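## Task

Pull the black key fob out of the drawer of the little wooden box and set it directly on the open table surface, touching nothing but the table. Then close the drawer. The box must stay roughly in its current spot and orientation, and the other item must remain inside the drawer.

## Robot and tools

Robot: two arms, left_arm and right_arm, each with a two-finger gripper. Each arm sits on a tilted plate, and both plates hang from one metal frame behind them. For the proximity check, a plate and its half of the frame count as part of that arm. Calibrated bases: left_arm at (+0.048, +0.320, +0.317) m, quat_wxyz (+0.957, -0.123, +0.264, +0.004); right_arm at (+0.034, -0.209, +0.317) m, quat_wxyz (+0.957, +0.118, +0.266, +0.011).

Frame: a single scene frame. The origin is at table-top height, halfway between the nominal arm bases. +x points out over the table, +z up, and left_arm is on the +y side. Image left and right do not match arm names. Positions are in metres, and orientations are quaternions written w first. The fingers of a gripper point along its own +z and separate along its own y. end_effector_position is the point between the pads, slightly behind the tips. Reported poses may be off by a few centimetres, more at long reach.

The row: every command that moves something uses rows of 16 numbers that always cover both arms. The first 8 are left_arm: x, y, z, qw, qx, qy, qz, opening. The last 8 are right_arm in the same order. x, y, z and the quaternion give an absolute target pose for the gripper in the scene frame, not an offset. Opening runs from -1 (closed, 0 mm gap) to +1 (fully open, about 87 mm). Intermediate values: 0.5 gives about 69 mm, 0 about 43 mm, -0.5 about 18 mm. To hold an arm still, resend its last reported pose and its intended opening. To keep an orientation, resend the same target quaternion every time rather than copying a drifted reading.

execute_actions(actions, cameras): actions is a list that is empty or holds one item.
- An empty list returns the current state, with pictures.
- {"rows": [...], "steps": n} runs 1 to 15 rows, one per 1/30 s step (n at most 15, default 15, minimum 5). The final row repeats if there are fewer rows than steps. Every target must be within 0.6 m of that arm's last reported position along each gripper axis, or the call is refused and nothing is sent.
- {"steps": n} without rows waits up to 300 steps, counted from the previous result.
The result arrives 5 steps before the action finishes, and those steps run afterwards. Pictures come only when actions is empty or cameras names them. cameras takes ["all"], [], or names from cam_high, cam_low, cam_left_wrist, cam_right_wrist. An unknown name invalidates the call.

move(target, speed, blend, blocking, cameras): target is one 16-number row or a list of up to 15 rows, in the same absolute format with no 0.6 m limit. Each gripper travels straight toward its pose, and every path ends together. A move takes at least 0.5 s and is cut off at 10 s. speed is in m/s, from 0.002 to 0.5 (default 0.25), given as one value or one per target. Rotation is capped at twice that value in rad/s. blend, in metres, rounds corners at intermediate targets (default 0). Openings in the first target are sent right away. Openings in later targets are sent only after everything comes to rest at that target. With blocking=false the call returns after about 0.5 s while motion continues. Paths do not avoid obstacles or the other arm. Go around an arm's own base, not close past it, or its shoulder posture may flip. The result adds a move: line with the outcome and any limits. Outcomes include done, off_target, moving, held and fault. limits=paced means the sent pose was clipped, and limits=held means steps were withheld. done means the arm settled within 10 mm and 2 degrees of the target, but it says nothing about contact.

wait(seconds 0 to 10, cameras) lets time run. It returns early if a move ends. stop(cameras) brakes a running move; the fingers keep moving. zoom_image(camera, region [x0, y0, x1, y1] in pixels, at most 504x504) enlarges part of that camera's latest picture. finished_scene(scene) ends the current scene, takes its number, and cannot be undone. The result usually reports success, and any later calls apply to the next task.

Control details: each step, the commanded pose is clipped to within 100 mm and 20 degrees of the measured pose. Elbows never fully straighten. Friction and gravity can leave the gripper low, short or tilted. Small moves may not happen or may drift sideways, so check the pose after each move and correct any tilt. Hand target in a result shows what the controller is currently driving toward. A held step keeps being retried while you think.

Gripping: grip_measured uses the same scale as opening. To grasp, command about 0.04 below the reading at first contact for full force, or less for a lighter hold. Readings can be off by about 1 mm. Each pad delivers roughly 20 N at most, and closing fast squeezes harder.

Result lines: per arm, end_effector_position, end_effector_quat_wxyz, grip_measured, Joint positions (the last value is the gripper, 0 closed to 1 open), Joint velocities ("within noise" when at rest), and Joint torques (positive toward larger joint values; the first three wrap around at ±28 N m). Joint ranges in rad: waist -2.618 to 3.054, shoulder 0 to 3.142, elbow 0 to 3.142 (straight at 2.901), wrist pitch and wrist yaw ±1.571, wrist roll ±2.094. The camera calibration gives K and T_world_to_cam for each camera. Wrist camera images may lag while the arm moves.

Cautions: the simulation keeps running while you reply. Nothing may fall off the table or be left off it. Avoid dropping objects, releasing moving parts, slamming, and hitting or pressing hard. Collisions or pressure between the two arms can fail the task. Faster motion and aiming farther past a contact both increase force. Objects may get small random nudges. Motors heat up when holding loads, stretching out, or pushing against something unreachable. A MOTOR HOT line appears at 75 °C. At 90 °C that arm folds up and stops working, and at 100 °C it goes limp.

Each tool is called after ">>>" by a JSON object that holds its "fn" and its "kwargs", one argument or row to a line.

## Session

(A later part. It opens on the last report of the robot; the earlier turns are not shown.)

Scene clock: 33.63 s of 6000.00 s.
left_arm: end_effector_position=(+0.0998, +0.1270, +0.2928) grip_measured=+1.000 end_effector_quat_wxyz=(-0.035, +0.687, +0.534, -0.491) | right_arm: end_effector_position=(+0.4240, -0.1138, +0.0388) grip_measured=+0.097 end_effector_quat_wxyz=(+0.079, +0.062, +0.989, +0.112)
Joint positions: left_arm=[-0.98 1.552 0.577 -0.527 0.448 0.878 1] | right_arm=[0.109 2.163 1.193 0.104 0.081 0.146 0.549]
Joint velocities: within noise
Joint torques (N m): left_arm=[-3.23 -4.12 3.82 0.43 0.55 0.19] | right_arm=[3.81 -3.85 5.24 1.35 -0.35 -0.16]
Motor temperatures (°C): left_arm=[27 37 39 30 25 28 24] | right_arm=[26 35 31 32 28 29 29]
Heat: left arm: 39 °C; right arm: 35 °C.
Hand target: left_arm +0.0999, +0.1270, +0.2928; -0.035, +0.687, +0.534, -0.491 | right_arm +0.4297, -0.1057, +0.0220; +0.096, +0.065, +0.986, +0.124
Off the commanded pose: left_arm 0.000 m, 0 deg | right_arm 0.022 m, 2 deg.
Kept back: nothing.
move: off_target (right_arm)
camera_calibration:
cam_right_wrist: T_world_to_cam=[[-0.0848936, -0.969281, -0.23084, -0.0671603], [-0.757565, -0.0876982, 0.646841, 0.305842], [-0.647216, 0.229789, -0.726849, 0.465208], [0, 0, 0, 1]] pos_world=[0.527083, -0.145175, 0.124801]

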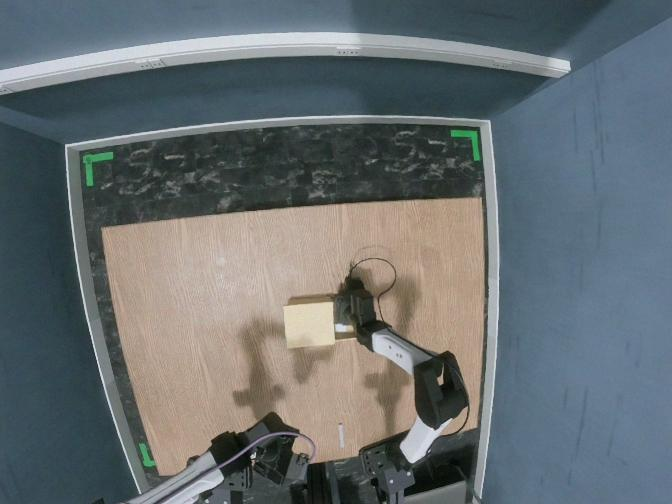

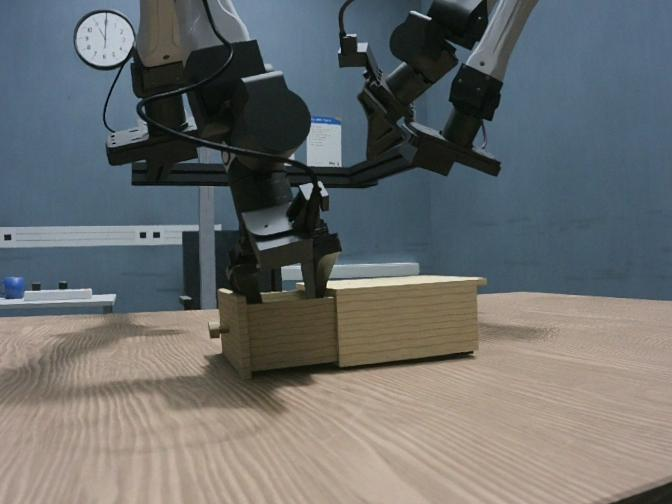

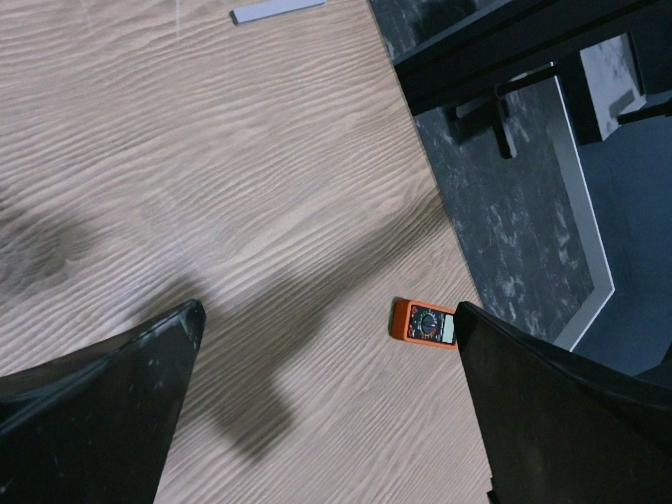

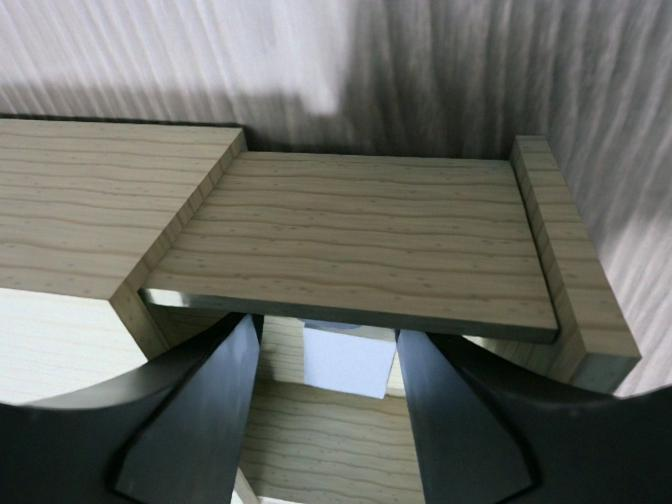

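>>> {"fn": "move", "kwargs": {
  "target": [0.0998, 0.1270, 0.2928, -0.035, 0.687, 0.534, -0.491, 1, 0.432, -0.1045, 0.007, 0.0967, 0.0652, 0.9854, 0.1242, 0.10],
  "speed": 0.05
}}

>>> {"fn": "zoom_image", "kwargs": {
  "camera": "cam_right_wrist",
  "region": [200, 270, 480, 450]
}}

Scene clock: 34.70 s of 6000.00 s.
left_arm: end_effector_position=(+0.0998, +0.1270, +0.2928) grip_measured=+1.000 end_effector_quat_wxyz=(-0.035, +0.687, +0.534, -0.491) | right_arm: end_effector_position=(+0.4232, -0.1137, +0.0372) grip_measured=+0.095 end_effector_quat_wxyz=(+0.069, +0.056, +0.990, +0.111)
Joint positions: left_arm=[-0.98 1.552 0.577 -0.527 0.448 0.878 1] | right_arm=[0.109 2.174 1.219 0.068 0.081 0.137 0.548]
Joint velocities: within noise
Joint torques (N m): left_arm=[-3.21 -4.07 3.84 0.42 0.54 0.19] | right_arm=[3.07 -1.84 5.18 1.76 -0.36 -0.17]
Motor temperatures (°C): left_arm=[27 37 39 30 25 28 24] | right_arm=[26 34 32 32 28 29 29]
Heat: left arm: 39 °C; right arm: 34 °C.
Hand target: left_arm +0.0999, +0.1270, +0.2928; -0.035, +0.687, +0.534, -0.491 | right_arm +0.4296, -0.1060, +0.0114; +0.094, +0.064, +0.986, +0.123
Off the commanded pose: left_arm 0.000 m, 0 deg | right_arm 0.033 m, 4 deg.
Kept back: nothing.
move: off_target (right_arm)
camera_calibration:
cam_right_wrist: T_world_to_cam=[[-0.0753666, -0.970991, -0.22693, -0.0718933], [-0.743802, -0.0968312, 0.661349, 0.298898], [-0.664137, 0.218635, -0.714927, 0.468971], [0, 0, 0, 1]] pos_world=[0.528364, -0.143398, 0.121289]

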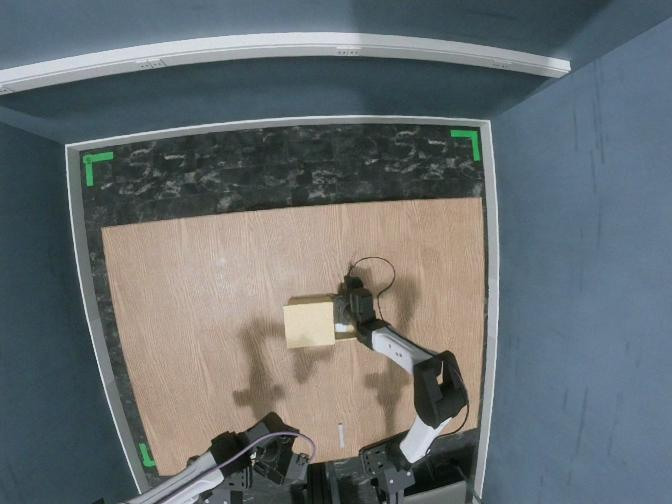

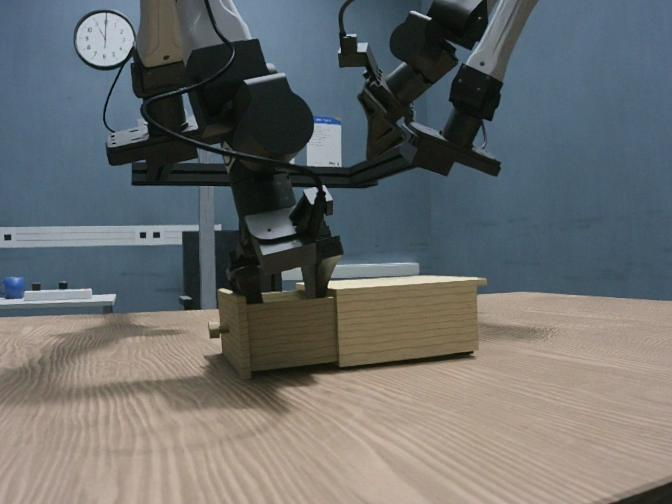

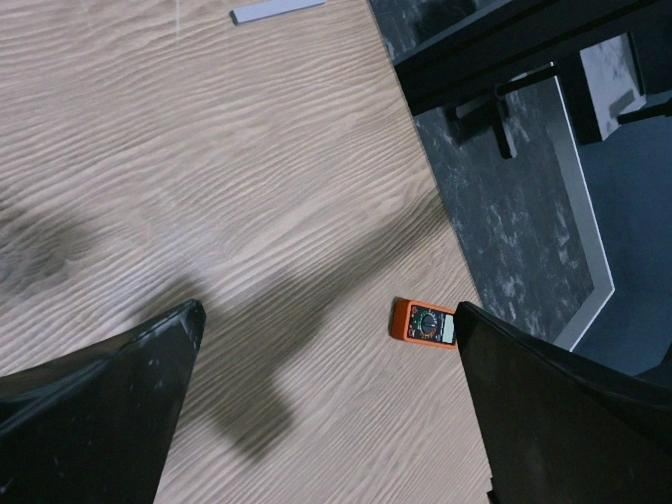

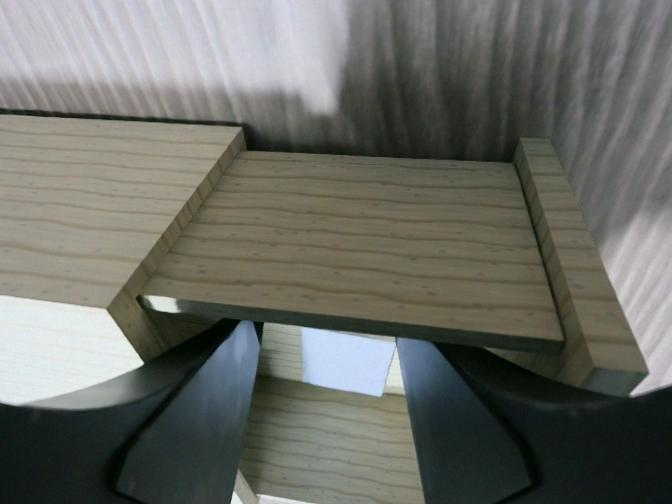

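Scaled by 1.800 from the camera's 672x504 image, which has a finer 960x720 frame.

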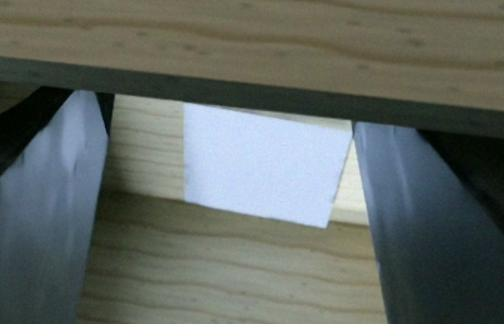

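>>> {"fn": "zoom_image", "kwargs": {
  "camera": "cam_low",
  "region": [205, 200, 365, 330]
}}

>>> {"fn": "zoom_image", "kwargs": {
  "camera": "cam_high",
  "region": [280, 260, 420, 365]
}}

Scaled by 3.150 from the camera's 672x504 image, which has a finer 960x720 frame.

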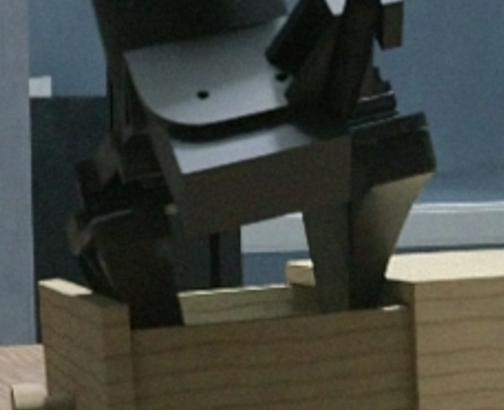

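Scaled by 3.600 from the camera's 672x504 image, which has a finer 960x720 frame.

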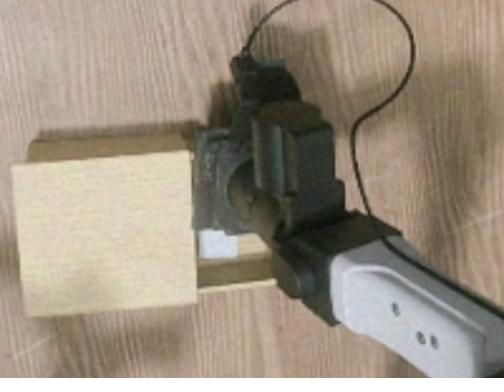

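>>> {"fn": "move", "kwargs": {
  "target": [
    [0.0998, 0.1270, 0.2928, -0.035, 0.687, 0.534, -0.491, 1, 0.431, -0.112, 0.054, 0.0967, 0.0652, 0.9854, 0.1242, 0.10],
    [0.0998, 0.1270, 0.2928, -0.035, 0.687, 0.534, -0.491, 1, 0.431, -0.112, 0.052, 0.0967, 0.0652, 0.9854, 0.1242, -0.05],
    [0.0998, 0.1270, 0.2928, -0.035, 0.687, 0.534, -0.491, 1, 0.432, -0.1065, 0.030, 0.0967, 0.0652, 0.9854, 0.1242, -0.05]
  ],
  "speed": [0.08, 0.06, 0.04]
}}

>>> {"fn": "zoom_image", "kwargs": {
  "camera": "cam_right_wrist",
  "region": [200, 250, 480, 430]
}}

Scene clock: 38.80 s of 6000.00 s.
left_arm: end_effector_position=(+0.0998, +0.1270, +0.2928) grip_measured=+1.000 end_effector_quat_wxyz=(-0.035, +0.687, +0.534, -0.491) | right_arm: end_effector_position=(+0.4279, -0.1109, +0.0345) grip_measured=-0.050 end_effector_quat_wxyz=(+0.091, +0.062, +0.987, +0.118)
Joint positions: left_arm=[-0.98 1.552 0.577 -0.527 0.448 0.878 1] | right_arm=[0.109 2.179 1.191 0.146 0.071 0.141 0.475]
Joint velocities: within noise
Joint torques (N m): left_arm=[-3.22 -4.07 3.81 0.43 0.53 0.19] | right_arm=[4.07 -7.02 4.33 0.77 -0.23 -0.07]
Motor temperatures (°C): left_arm=[27 37 39 30 25 28 24] | right_arm=[26 35 31 32 28 29 29]
Heat: left arm: 39 °C; right arm: 35 °C.
Hand target: left_arm +0.0999, +0.1270, +0.2928; -0.035, +0.687, +0.534, -0.491 | right_arm +0.4319, -0.1065, +0.0303; +0.097, +0.065, +0.985, +0.124
Off the commanded pose: left_arm 0.000 m, 0 deg | right_arm 0.007 m, 1 deg.
Kept back: nothing.
move: done; target 2's new opening was sent with right_arm's hand 0.014 m and 2 deg from that target
camera_calibration:
cam_right_wrist: T_world_to_cam=[[-0.0800259, -0.966953, -0.24207, -0.0663796], [-0.773655, -0.0928775, 0.626763, 0.318804], [-0.628533, 0.237436, -0.740655, 0.457236], [0, 0, 0, 1]] pos_world=[0.52872, -0.143141, 0.122771]

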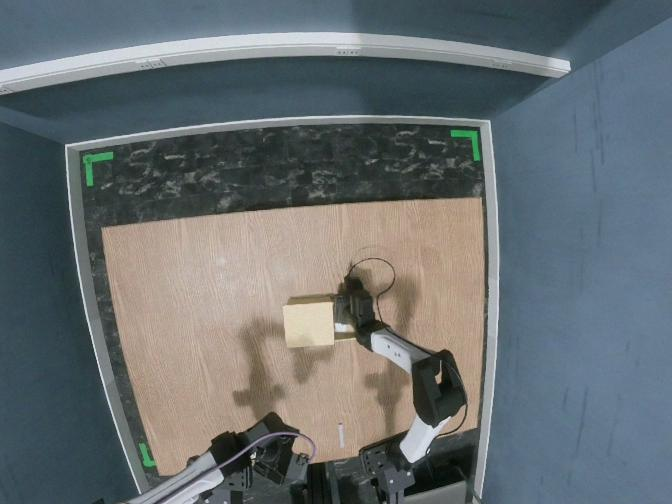

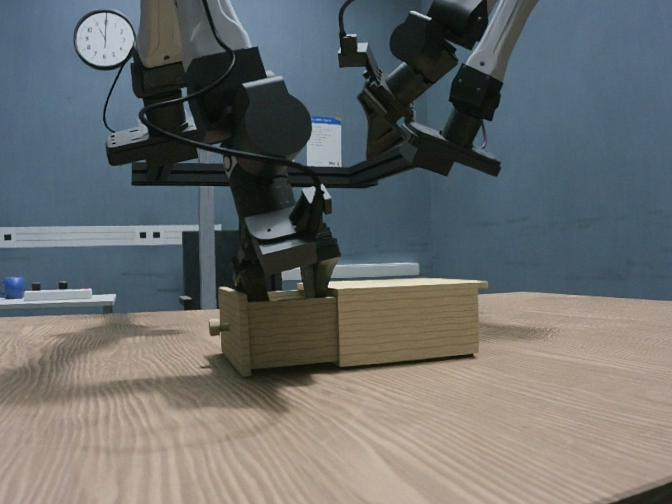

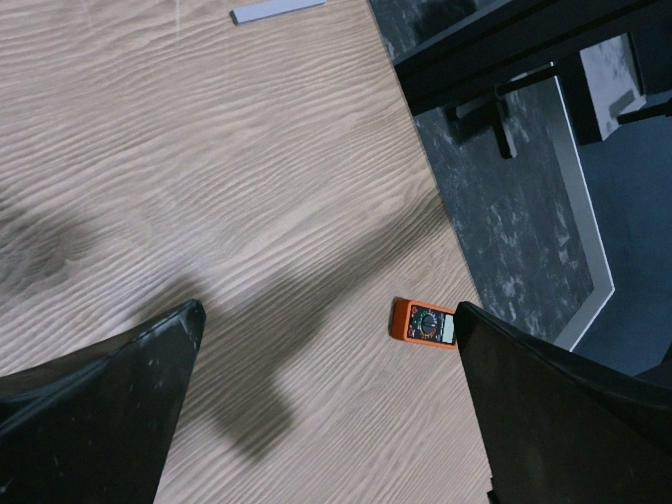

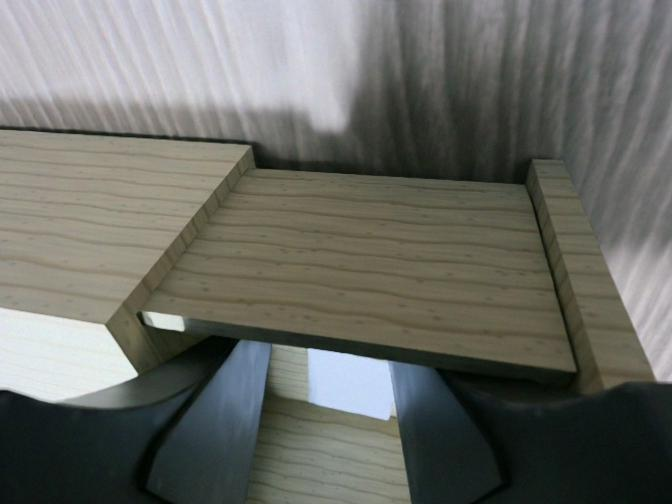

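Scaled by 1.800 from the camera's 672x504 image, which has a finer 960x720 frame.

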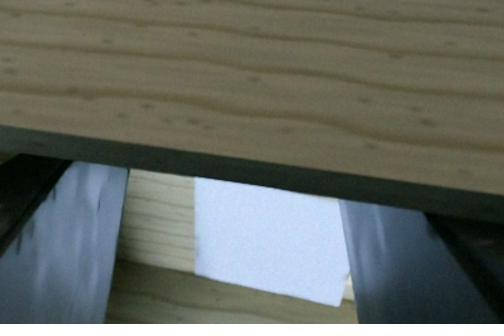

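>>> {"fn": "move", "kwargs": {
  "target": [0.0998, 0.1270, 0.2928, -0.035, 0.687, 0.534, -0.491, 1, 0.432, -0.1065, 0.020, 0.0967, 0.0652, 0.9854, 0.1242, -0.05],
  "speed": 0.04,
  "cameras": ["cam_low", "cam_right_wrist"]
}}

Scene clock: 39.73 s of 6000.00 s.
left_arm: end_effector_position=(+0.0998, +0.1270, +0.2928) grip_measured=+1.000 end_effector_quat_wxyz=(-0.035, +0.687, +0.534, -0.491) | right_arm: end_effector_position=(+0.4265, -0.1101, +0.0316) grip_measured=-0.050 end_effector_quat_wxyz=(+0.087, +0.061, +0.987, +0.118)
Joint positions: left_arm=[-0.98 1.552 0.577 -0.527 0.448 0.878 1] | right_arm=[0.109 2.19 1.2 0.141 0.071 0.141 0.475]
Joint velocities: within noise
Joint torques (N m): left_arm=[-3.19 -4.12 3.74 0.43 0.55 0.19] | right_arm=[3.38 -5.57 5.29 0.95 -0.28 -0.14]
Motor temperatures (°C): left_arm=[27 37 39 30 25 28 24] | right_arm=[26 35 31 32 28 29 29]
Heat: left arm: 39 °C; right arm: 35 °C.
Hand target: left_arm +0.0999, +0.1270, +0.2928; -0.035, +0.687, +0.534, -0.491 | right_arm +0.4314, -0.1067, +0.0208; +0.096, +0.065, +0.985, +0.124
Off the commanded pose: left_arm 0.000 m, 0 deg | right_arm 0.013 m, 1 deg.
Kept back: nothing.
move: off_target (right_arm)
camera_calibration:
cam_right_wrist: T_world_to_cam=[[-0.0796802, -0.967222, -0.241107, -0.0666291], [-0.768855, -0.094312, 0.63243, 0.317267], [-0.63444, 0.235768, -0.736138, 0.456257], [0, 0, 0, 1]] pos_world=[0.52809, -0.142094, 0.119154]
Images, in order (width x height): cam_low 672x504, cam_right_wrist 672x504.

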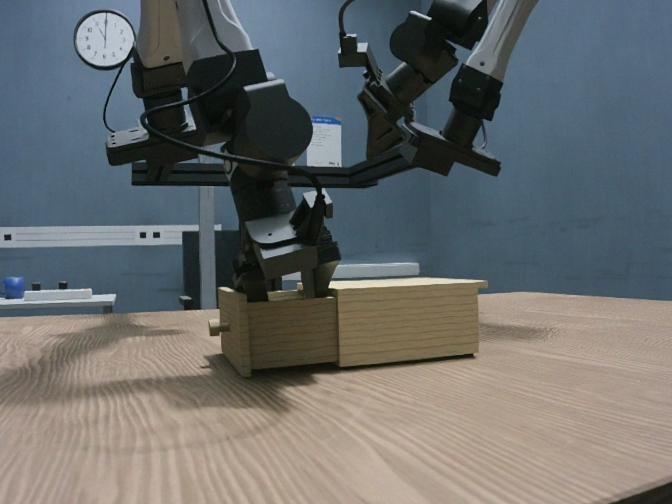

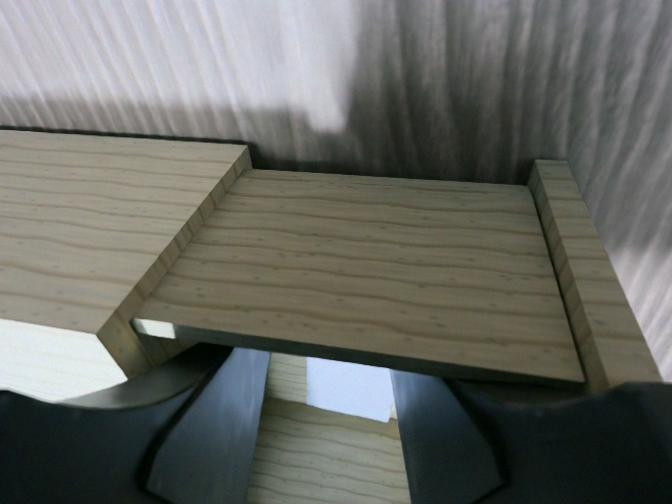

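>>> {"fn": "move", "kwargs": {
  "target": [0.0998, 0.1270, 0.2928, -0.035, 0.687, 0.534, -0.491, 1, 0.431, -0.1065, 0.022, 0.0967, 0.0652, 0.9854, 0.1242, -0.25],
  "speed": 0.04,
  "cameras": ["cam_low", "cam_right_wrist"]
}}

Scene clock: 40.67 s of 6000.00 s.
left_arm: end_effector_position=(+0.0998, +0.1270, +0.2928) grip_measured=+1.000 end_effector_quat_wxyz=(-0.035, +0.687, +0.534, -0.491) | right_arm: end_effector_position=(+0.4268, -0.1099, +0.0308) grip_measured=-0.182 end_effector_quat_wxyz=(+0.088, +0.061, +0.987, +0.117)
Joint positions: left_arm=[-0.98 1.552 0.577 -0.527 0.448 0.878 1] | right_arm=[0.109 2.193 1.202 0.143 0.072 0.142 0.409]
Joint velocities: within noise
Joint torques (N m): left_arm=[-3.19 -4.1 3.82 0.44 0.54 0.2] | right_arm=[3.62 -6.38 4.36 0.94 -0.27 -0.12]
Motor temperatures (°C): left_arm=[27 37 39 30 25 28 24] | right_arm=[26 35 31 32 28 29 29]
Heat: left arm: 39 °C; right arm: 35 °C.
Hand target: left_arm +0.0999, +0.1270, +0.2928; -0.035, +0.687, +0.534, -0.491 | right_arm +0.4308, -0.1066, +0.0225; +0.097, +0.065, +0.985, +0.124
Off the commanded pose: left_arm 0.000 m, 0 deg | right_arm 0.010 m, 1 deg.
Kept back: nothing.
move: done
camera_calibration:
cam_right_wrist: T_world_to_cam=[[-0.0801595, -0.967233, -0.240903, -0.066403], [-0.769323, -0.0936407, 0.63196, 0.318313], [-0.633811, 0.23599, -0.736609, 0.455633], [0, 0, 0, 1]] pos_world=[0.528348, -0.141945, 0.118465]
Images, in order (width x height): cam_low 672x504, cam_right_wrist 672x504.

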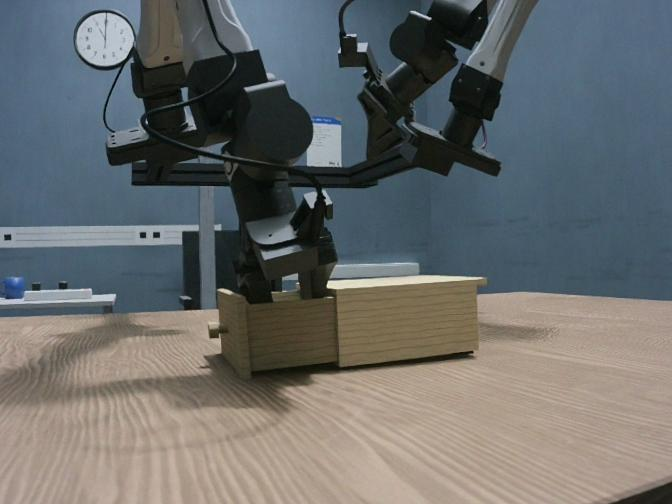

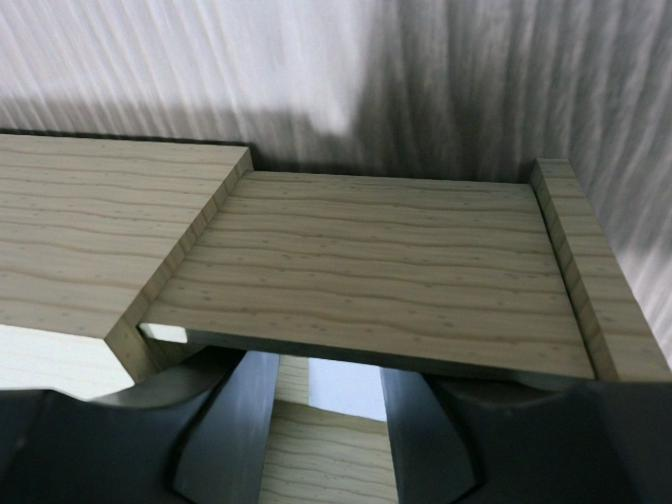

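>>> {"fn": "move", "kwargs": {
  "target": [0.0998, 0.1270, 0.2928, -0.035, 0.687, 0.534, -0.491, 1, 0.430, -0.114, 0.060, 0.0967, 0.0652, 0.9854, 0.1242, -0.25],
  "speed": 0.04,
  "cameras": ["cam_low", "cam_right_wrist"]
}}

Scene clock: 42.23 s of 6000.00 s.
left_arm: end_effector_position=(+0.0998, +0.1270, +0.2928) grip_measured=+1.000 end_effector_quat_wxyz=(-0.035, +0.687, +0.534, -0.491) | right_arm: end_effector_position=(+0.4200, -0.1141, +0.0454) grip_measured=-0.182 end_effector_quat_wxyz=(+0.084, +0.061, +0.987, +0.118)
Joint positions: left_arm=[-0.98 1.552 0.577 -0.527 0.448 0.878 1] | right_arm=[0.109 2.131 1.148 0.129 0.069 0.142 0.409]
Joint velocities: within noise
Joint torques (N m): left_arm=[-3.25 -4.08 3.81 0.44 0.55 0.19] | right_arm=[4.33 -12.08 2.18 0.46 -0.18 -0.03]
Motor temperatures (°C): left_arm=[27 37 39 30 25 28 24] | right_arm=[26 35 31 32 28 29 29]
Heat: left arm: 39 °C; right arm: 35 °C.
Hand target: left_arm +0.0999, +0.1270, +0.2928; -0.035, +0.687, +0.534, -0.491 | right_arm +0.4298, -0.1138, +0.0594; +0.097, +0.065, +0.985, +0.124
Off the commanded pose: left_arm 0.000 m, 0 deg | right_arm 0.018 m, 2 deg.
Kept back: nothing.
move: off_target (right_arm)
camera_calibration:
cam_right_wrist: T_world_to_cam=[[-0.0797523, -0.966822, -0.242681, -0.0675691], [-0.76515, -0.0966645, 0.636554, 0.301087], [-0.638894, 0.236454, -0.732055, 0.46502], [0, 0, 0, 1]] pos_world=[0.522086, -0.146179, 0.132364]
Images, in order (width x height): cam_low 672x504, cam_right_wrist 672x504.

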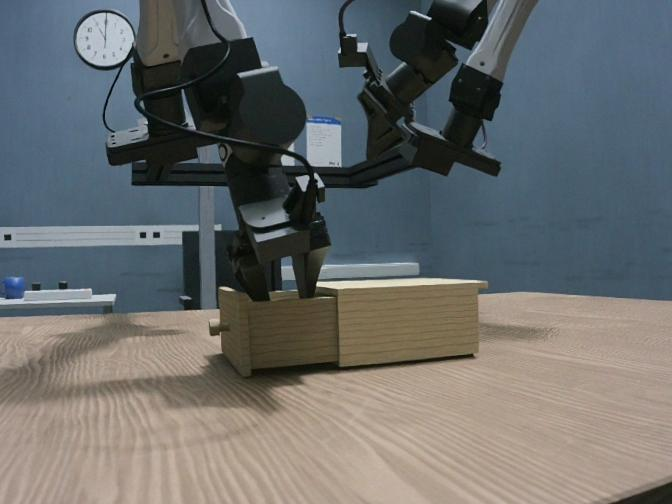

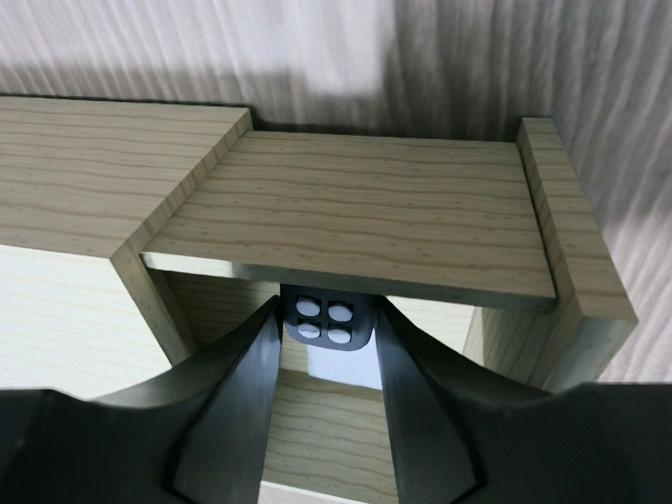

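>>> {"fn": "move", "kwargs": {
  "target": [
    [0.0998, 0.1270, 0.2928, -0.035, 0.687, 0.534, -0.491, 1, 0.432, -0.140, 0.15, 0.0967, 0.0652, 0.9854, 0.1242, -0.25],
    [0.0998, 0.1270, 0.2928, -0.035, 0.687, 0.534, -0.491, 1, 0.455, -0.31, 0.11, 0.0967, 0.0652, 0.9854, 0.1242, -0.25],
    [0.0998, 0.1270, 0.2928, -0.035, 0.687, 0.534, -0.491, 1, 0.46, -0.31, 0.035, 0.0967, 0.0652, 0.9854, 0.1242, -0.25]
  ],
  "speed": [0.1, 0.2, 0.08],
  "blend": [0.03, 0.02, 0],
  "cameras": ["cam_low", "cam_right_wrist", "cam_high"]
}}

Scene clock: 45.97 s of 6000.00 s.
left_arm: end_effector_position=(+0.0998, +0.1270, +0.2928) grip_measured=+1.000 end_effector_quat_wxyz=(-0.035, +0.687, +0.534, -0.491) | right_arm: end_effector_position=(+0.4552, -0.3080, +0.0402) grip_measured=-0.182 end_effector_quat_wxyz=(+0.089, +0.069, +0.986, +0.122)
Joint positions: left_arm=[-0.98 1.552 0.577 -0.527 0.448 0.878 1] | right_arm=[-0.346 2.132 1.422 -0.163 -0.235 -0.188 0.409]
Joint velocities: within noise
Joint torques (N m): left_arm=[-3.19 -4.1 3.79 0.43 0.55 0.19] | right_arm=[0.36 -8.47 5.94 0.57 -0.32 -0.27]
Motor temperatures (°C): left_arm=[27 37 39 30 25 28 24] | right_arm=[26 36 31 32 28 29 29]
Heat: left arm: 39 °C; right arm: 36 °C.
Hand target: left_arm +0.0999, +0.1270, +0.2928; -0.035, +0.687, +0.534, -0.491 | right_arm +0.4599, -0.3100, +0.0352; +0.097, +0.065, +0.985, +0.124
Off the commanded pose: left_arm 0.000 m, 0 deg | right_arm 0.007 m, 1 deg.
Kept back: nothing.
move: done
camera_calibration:
cam_right_wrist: T_world_to_cam=[[-0.0936267, -0.963592, -0.25045, -0.245842], [-0.771149, -0.0889244, 0.630414, 0.31805], [-0.629732, 0.252158, -0.734747, 0.530303], [0, 0, 0, 1]] pos_world=[0.556196, -0.342329, 0.127565]
Images, in order (width x height): cam_high 672x504, cam_low 672x504, cam_right_wrist 672x504.

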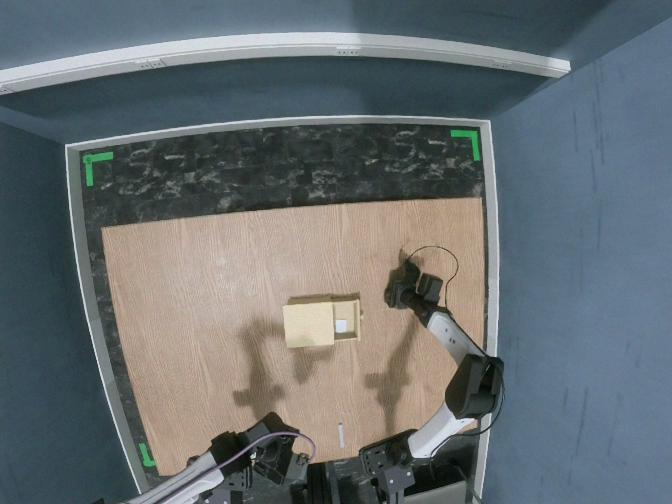

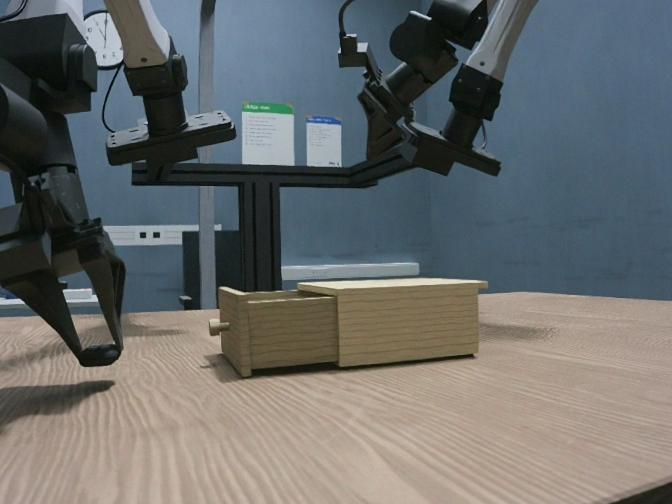

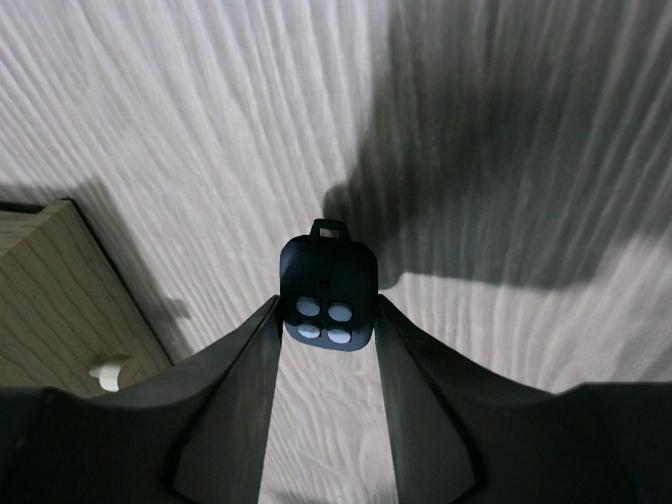

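>>> {"fn": "move", "kwargs": {
  "target": [0.0998, 0.1270, 0.2928, -0.035, 0.687, 0.534, -0.491, 1, 0.46, -0.31, 0.018, 0.0967, 0.0652, 0.9854, 0.1242, -0.25],
  "speed": 0.04,
  "cameras": ["cam_low", "cam_right_wrist"]
}}

>>> {"fn": "zoom_image", "kwargs": {
  "camera": "cam_low",
  "region": [30, 270, 190, 410]
}}

Scene clock: 49.23 s of 6000.00 s.
left_arm: end_effector_position=(+0.0998, +0.1270, +0.2928) grip_measured=+1.000 end_effector_quat_wxyz=(-0.035, +0.687, +0.534, -0.491) | right_arm: end_effector_position=(+0.4562, -0.3073, +0.0238) grip_measured=-0.182 end_effector_quat_wxyz=(+0.089, +0.068, +0.986, +0.122)
Joint positions: left_arm=[-0.98 1.552 0.577 -0.527 0.448 0.878 1] | right_arm=[-0.346 2.188 1.455 -0.139 -0.236 -0.189 0.409]
Joint velocities: within noise
Joint torques (N m): left_arm=[-3.21 -4.1 3.84 0.44 0.54 0.2] | right_arm=[0.21 -8.51 5.7 0.56 -0.32 -0.27]
Motor temperatures (°C): left_arm=[27 37 39 30 25 27 24] | right_arm=[26 36 32 32 28 29 29]
Heat: left arm: 39 °C; right arm: 36 °C.
Hand target: left_arm +0.0999, +0.1270, +0.2928; -0.035, +0.687, +0.534, -0.491 | right_arm +0.4597, -0.3100, +0.0181; +0.097, +0.065, +0.985, +0.124
Off the commanded pose: left_arm 0.000 m, 0 deg | right_arm 0.007 m, 1 deg.
Kept back: nothing.
move: done
camera_calibration:
cam_right_wrist: T_world_to_cam=[[-0.0921473, -0.963551, -0.251154, -0.249872], [-0.771901, -0.0902131, 0.629309, 0.329118], [-0.629029, 0.251855, -0.735454, 0.518318], [0, 0, 0, 1]] pos_world=[0.557059, -0.341615, 0.111325]
Images, in order (width x height): cam_low 672x504, cam_right_wrist 672x504.

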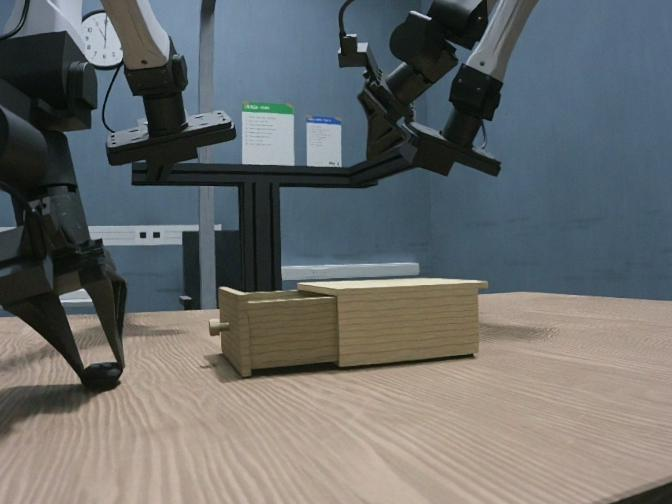

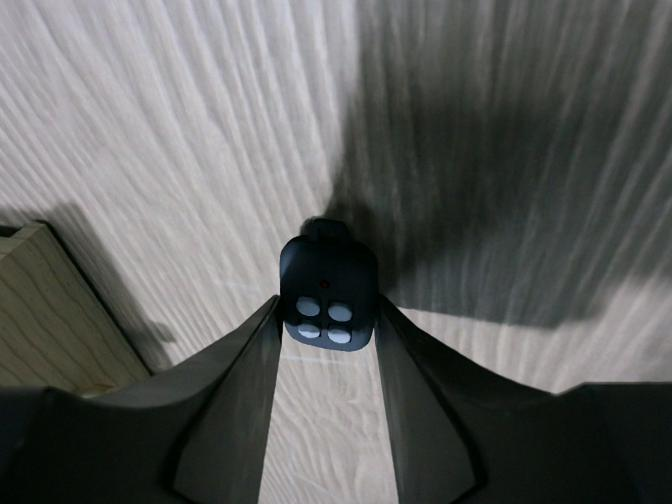

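Scaled by 3.150 from the camera's 672x504 image, which has a finer 960x720 frame.

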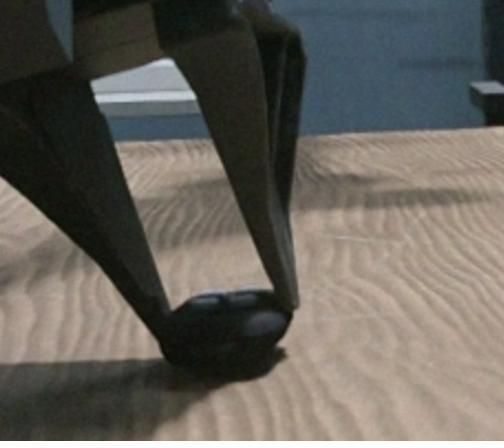

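>>> {"fn": "move", "kwargs": {
  "target": [0.0998, 0.1270, 0.2928, -0.035, 0.687, 0.534, -0.491, 1, 0.46, -0.31, 0.011, 0.0967, 0.0652, 0.9854, 0.1242, -0.25],
  "speed": 0.03,
  "cameras": ["cam_low", "cam_right_wrist"]
}}

>>> {"fn": "zoom_image", "kwargs": {
  "camera": "cam_low",
  "region": [30, 270, 190, 410]
}}

Scene clock: 50.17 s of 6000.00 s.
left_arm: end_effector_position=(+0.0998, +0.1270, +0.2928) grip_measured=+1.000 end_effector_quat_wxyz=(-0.035, +0.687, +0.534, -0.491) | right_arm: end_effector_position=(+0.4585, -0.3076, +0.0207) grip_measured=-0.182 end_effector_quat_wxyz=(+0.092, +0.068, +0.986, +0.122)
Joint positions: left_arm=[-0.98 1.552 0.577 -0.527 0.448 0.878 1] | right_arm=[-0.346 2.2 1.467 -0.134 -0.238 -0.189 0.409]
Joint velocities: within noise
Joint torques (N m): left_arm=[-3.26 -4.03 3.82 0.45 0.54 0.19] | right_arm=[0.28 -7.72 5.85 0.61 -0.3 -0.29]
Motor temperatures (°C): left_arm=[27 37 39 30 25 27 23] | right_arm=[26 36 32 32 28 29 29]
Heat: left arm: 39 °C; right arm: 36 °C.
Hand target: left_arm +0.0999, +0.1270, +0.2928; -0.035, +0.687, +0.534, -0.491 | right_arm +0.4598, -0.3100, +0.0114; +0.097, +0.065, +0.985, +0.124
Off the commanded pose: left_arm 0.000 m, 0 deg | right_arm 0.010 m, 1 deg.
Kept back: nothing.
move: done
camera_calibration:
cam_right_wrist: T_world_to_cam=[[-0.0904591, -0.963564, -0.251717, -0.251531], [-0.775256, -0.0905239, 0.625126, 0.3344], [-0.625136, 0.251693, -0.738821, 0.515794], [0, 0, 0, 1]] pos_world=[0.558934, -0.341917, 0.108723]
Images, in order (width x height): cam_low 672x504, cam_right_wrist 672x504.

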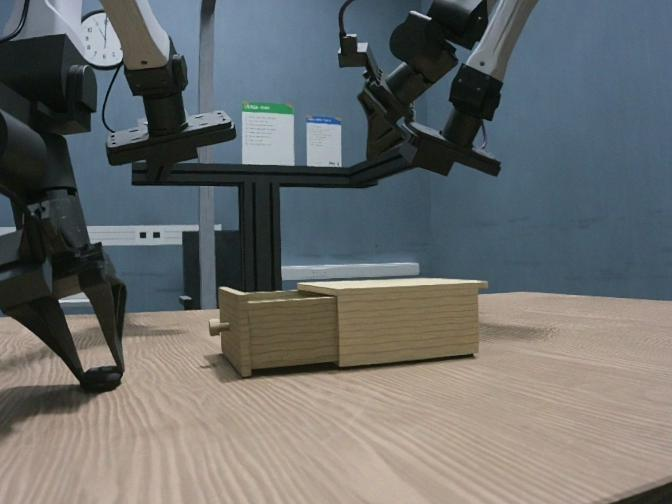

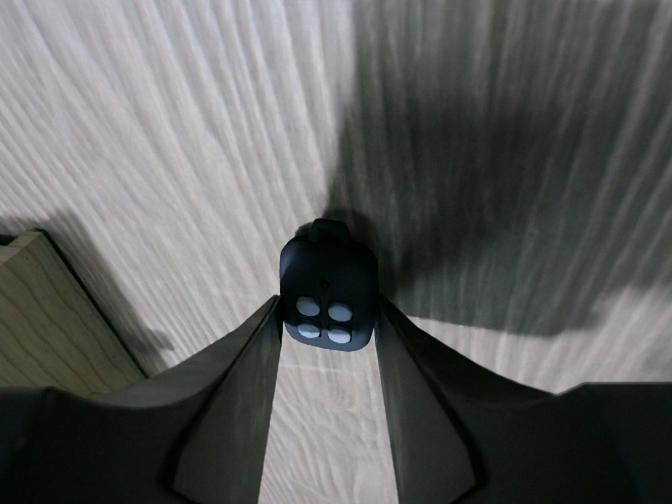

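Scaled by 3.150 from the camera's 672x504 image, which has a finer 960x720 frame.

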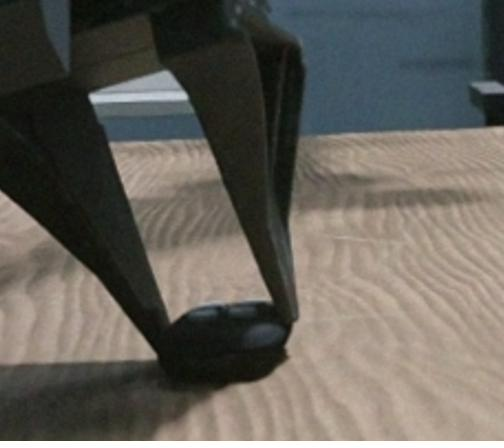

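>>> {"fn": "move", "kwargs": {
  "target": [
    [0.0998, 0.1270, 0.2928, -0.035, 0.687, 0.534, -0.491, 1, 0.46, -0.31, 0.008, 0.0967, 0.0652, 0.9854, 0.1242, -0.25],
    [0.0998, 0.1270, 0.2928, -0.035, 0.687, 0.534, -0.491, 1, 0.46, -0.31, 0.008, 0.0967, 0.0652, 0.9854, 0.1242, -0.14]
  ],
  "speed": 0.03,
  "cameras": ["cam_low", "cam_right_wrist"]
}}

>>> {"fn": "zoom_image", "kwargs": {
  "camera": "cam_low",
  "region": [30, 270, 190, 410]
}}

Scene clock: 51.63 s of 6000.00 s.
left_arm: end_effector_position=(+0.0998, +0.1270, +0.2928) grip_measured=+1.000 end_effector_quat_wxyz=(-0.035, +0.687, +0.534, -0.491) | right_arm: end_effector_position=(+0.4584, -0.3068, +0.0206) grip_measured=-0.140 end_effector_quat_wxyz=(+0.089, +0.068, +0.986, +0.125)
Joint positions: left_arm=[-0.98 1.552 0.577 -0.527 0.448 0.878 1] | right_arm=[-0.346 2.203 1.474 -0.144 -0.243 -0.189 0.43]
Joint velocities: within noise
Joint torques (N m): left_arm=[-3.23 -4.01 3.78 0.43 0.55 0.2] | right_arm=[0.14 -7.1 5.86 0.72 -0.28 -0.29]
Motor temperatures (°C): left_arm=[27 37 39 30 25 27 23] | right_arm=[26 37 32 31 28 29 29]
Heat: left arm: 39 °C; right arm: 37 °C.
Hand target: left_arm +0.0999, +0.1270, +0.2928; -0.035, +0.687, +0.534, -0.491 | right_arm +0.4595, -0.3100, +0.0086; +0.097, +0.065, +0.985, +0.124
Off the commanded pose: left_arm 0.000 m, 0 deg | right_arm 0.013 m, 1 deg.
Kept back: nothing.
move: off_target (right_arm); target 2's new opening was sent with right_arm's hand 0.013 m and 1 deg from that target
camera_calibration:
cam_right_wrist: T_world_to_cam=[[-0.0907696, -0.962032, -0.257402, -0.249969], [-0.772535, -0.0950873, 0.627812, 0.331696], [-0.628451, 0.255838, -0.734573, 0.518173], [0, 0, 0, 1]] pos_world=[0.559204, -0.341506, 0.108051]
Images, in order (width x height): cam_low 672x504, cam_right_wrist 672x504.

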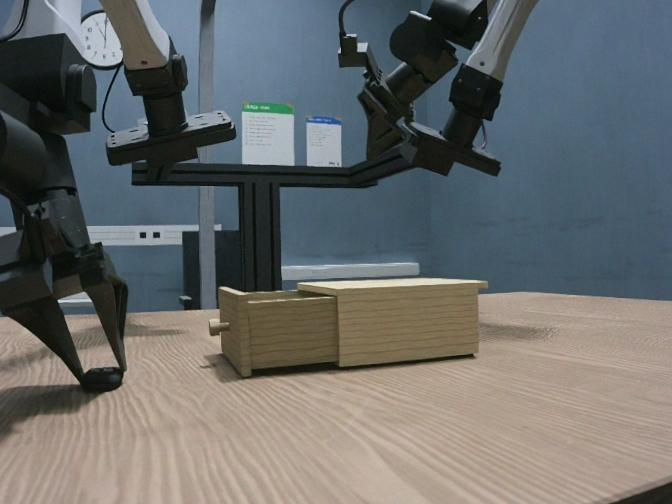

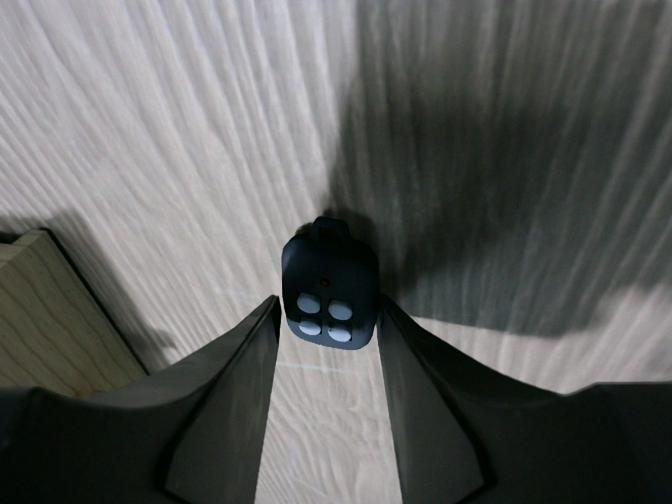

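Scaled by 3.150 from the camera's 672x504 image, which has a finer 960x720 frame.

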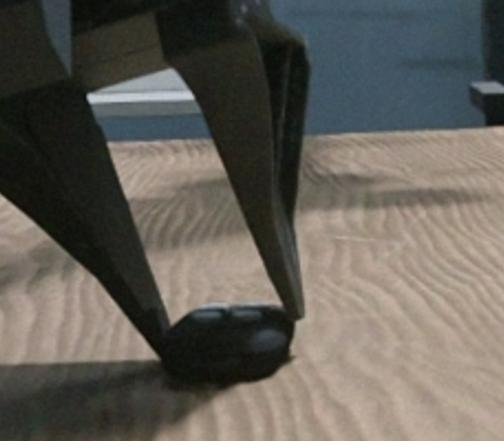

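>>> {"fn": "move", "kwargs": {
  "target": [
    [0.0998, 0.1270, 0.2928, -0.035, 0.687, 0.534, -0.491, 1, 0.459, -0.309, 0.012, 0.0967, 0.0652, 0.9854, 0.1242, 0.12],
    [0.0998, 0.1270, 0.2928, -0.035, 0.687, 0.534, -0.491, 1, 0.455, -0.33, 0.11, 0.0967, 0.0652, 0.9854, 0.1242, 0.12],
    [0.0998, 0.1270, 0.2928, -0.035, 0.687, 0.534, -0.491, 1, 0.394, -0.24, 0.14, 0, 0.7254, 0.6883, 0, 0.33]
  ],
  "speed": [0.03,0.12,0.4],
  "blend": [0,0.02,0]
}}

Scene clock: 57.23 s of 6000.00 s.
left_arm: end_effector_position=(+0.0998, +0.1270, +0.2928) grip_measured=+1.000 end_effector_quat_wxyz=(-0.035, +0.687, +0.534, -0.491) | right_arm: end_effector_position=(+0.3876, -0.2391, +0.1284) grip_measured=+0.330 end_effector_quat_wxyz=(-0.013, +0.724, +0.690, -0.005)
Joint positions: left_arm=[-0.98 1.552 0.577 -0.527 0.448 0.878 1] | right_arm=[-0.192 1.7 0.941 -0.261 0.125 1.415 0.665]
Joint velocities: within noise
Joint torques (N m): left_arm=[-3.19 -4.1 3.84 0.43 0.55 0.19] | right_arm=[2.26 -10.89 3.03 -0.04 0.19 -0.03]
Motor temperatures (°C): left_arm=[27 37 39 30 25 27 23] | right_arm=[26 38 31 31 28 29 29]
Heat: left arm: 39 °C; right arm: 38 °C.
Hand target: left_arm +0.0999, +0.1270, +0.2928; -0.035, +0.687, +0.534, -0.491 | right_arm +0.3939, -0.2399, +0.1396; +0.000, +0.725, +0.688, +0.000
Off the commanded pose: left_arm 0.000 m, 0 deg | right_arm 0.013 m, 2 deg.
Kept back: nothing.
move: off_target (right_arm); target 3's new opening was sent with right_arm's hand 0.013 m and 2 deg from that target
camera_calibration:
cam_right_wrist: T_world_to_cam=[[-0.999357, 0.027689, 0.022786, 0.389239], [0.0351328, 0.628782, 0.776788, 0.056663], [0.00718104, 0.777089, -0.62935, 0.400246], [0, 0, 0, 1]] pos_world=[0.384124, -0.357433, 0.19901]

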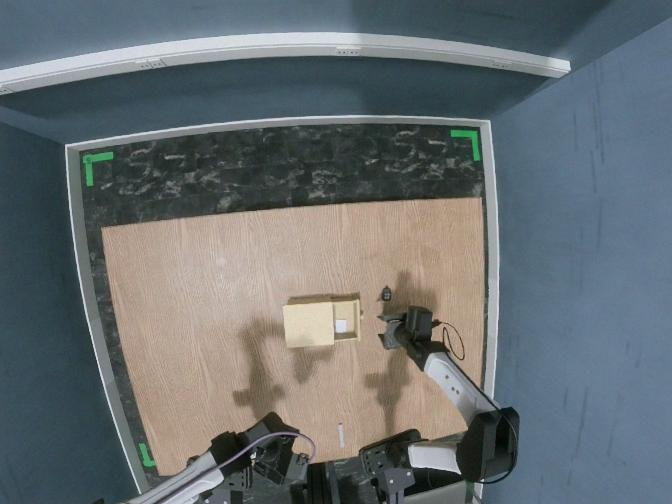

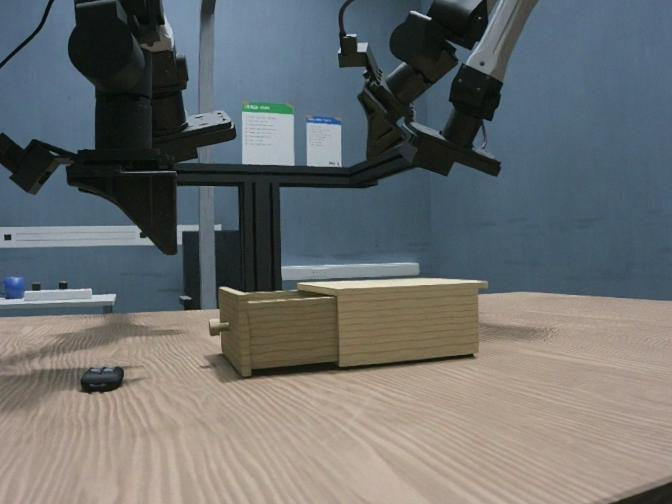

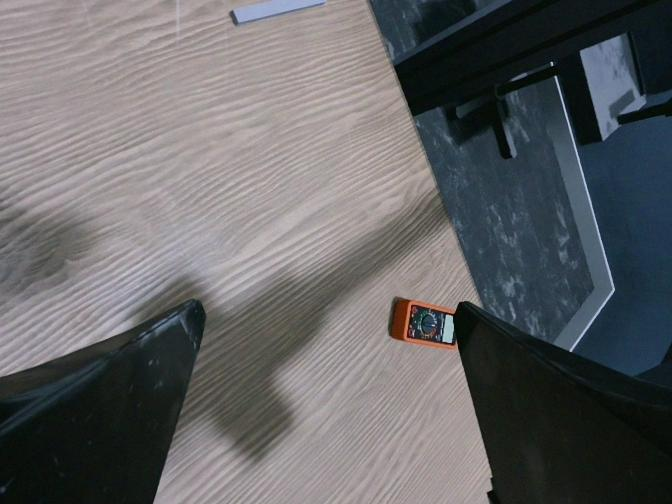

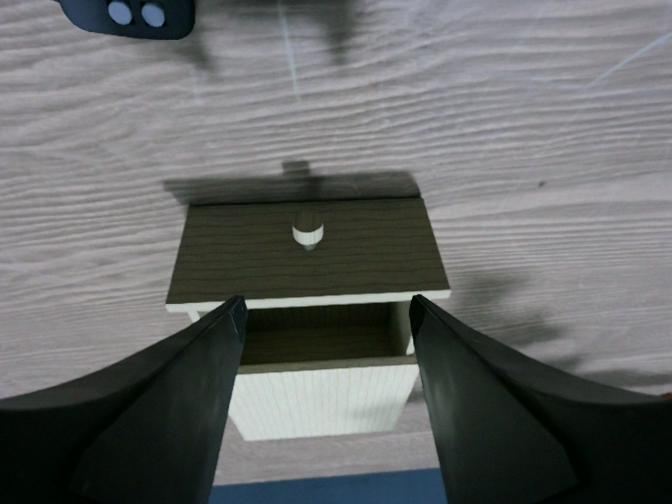

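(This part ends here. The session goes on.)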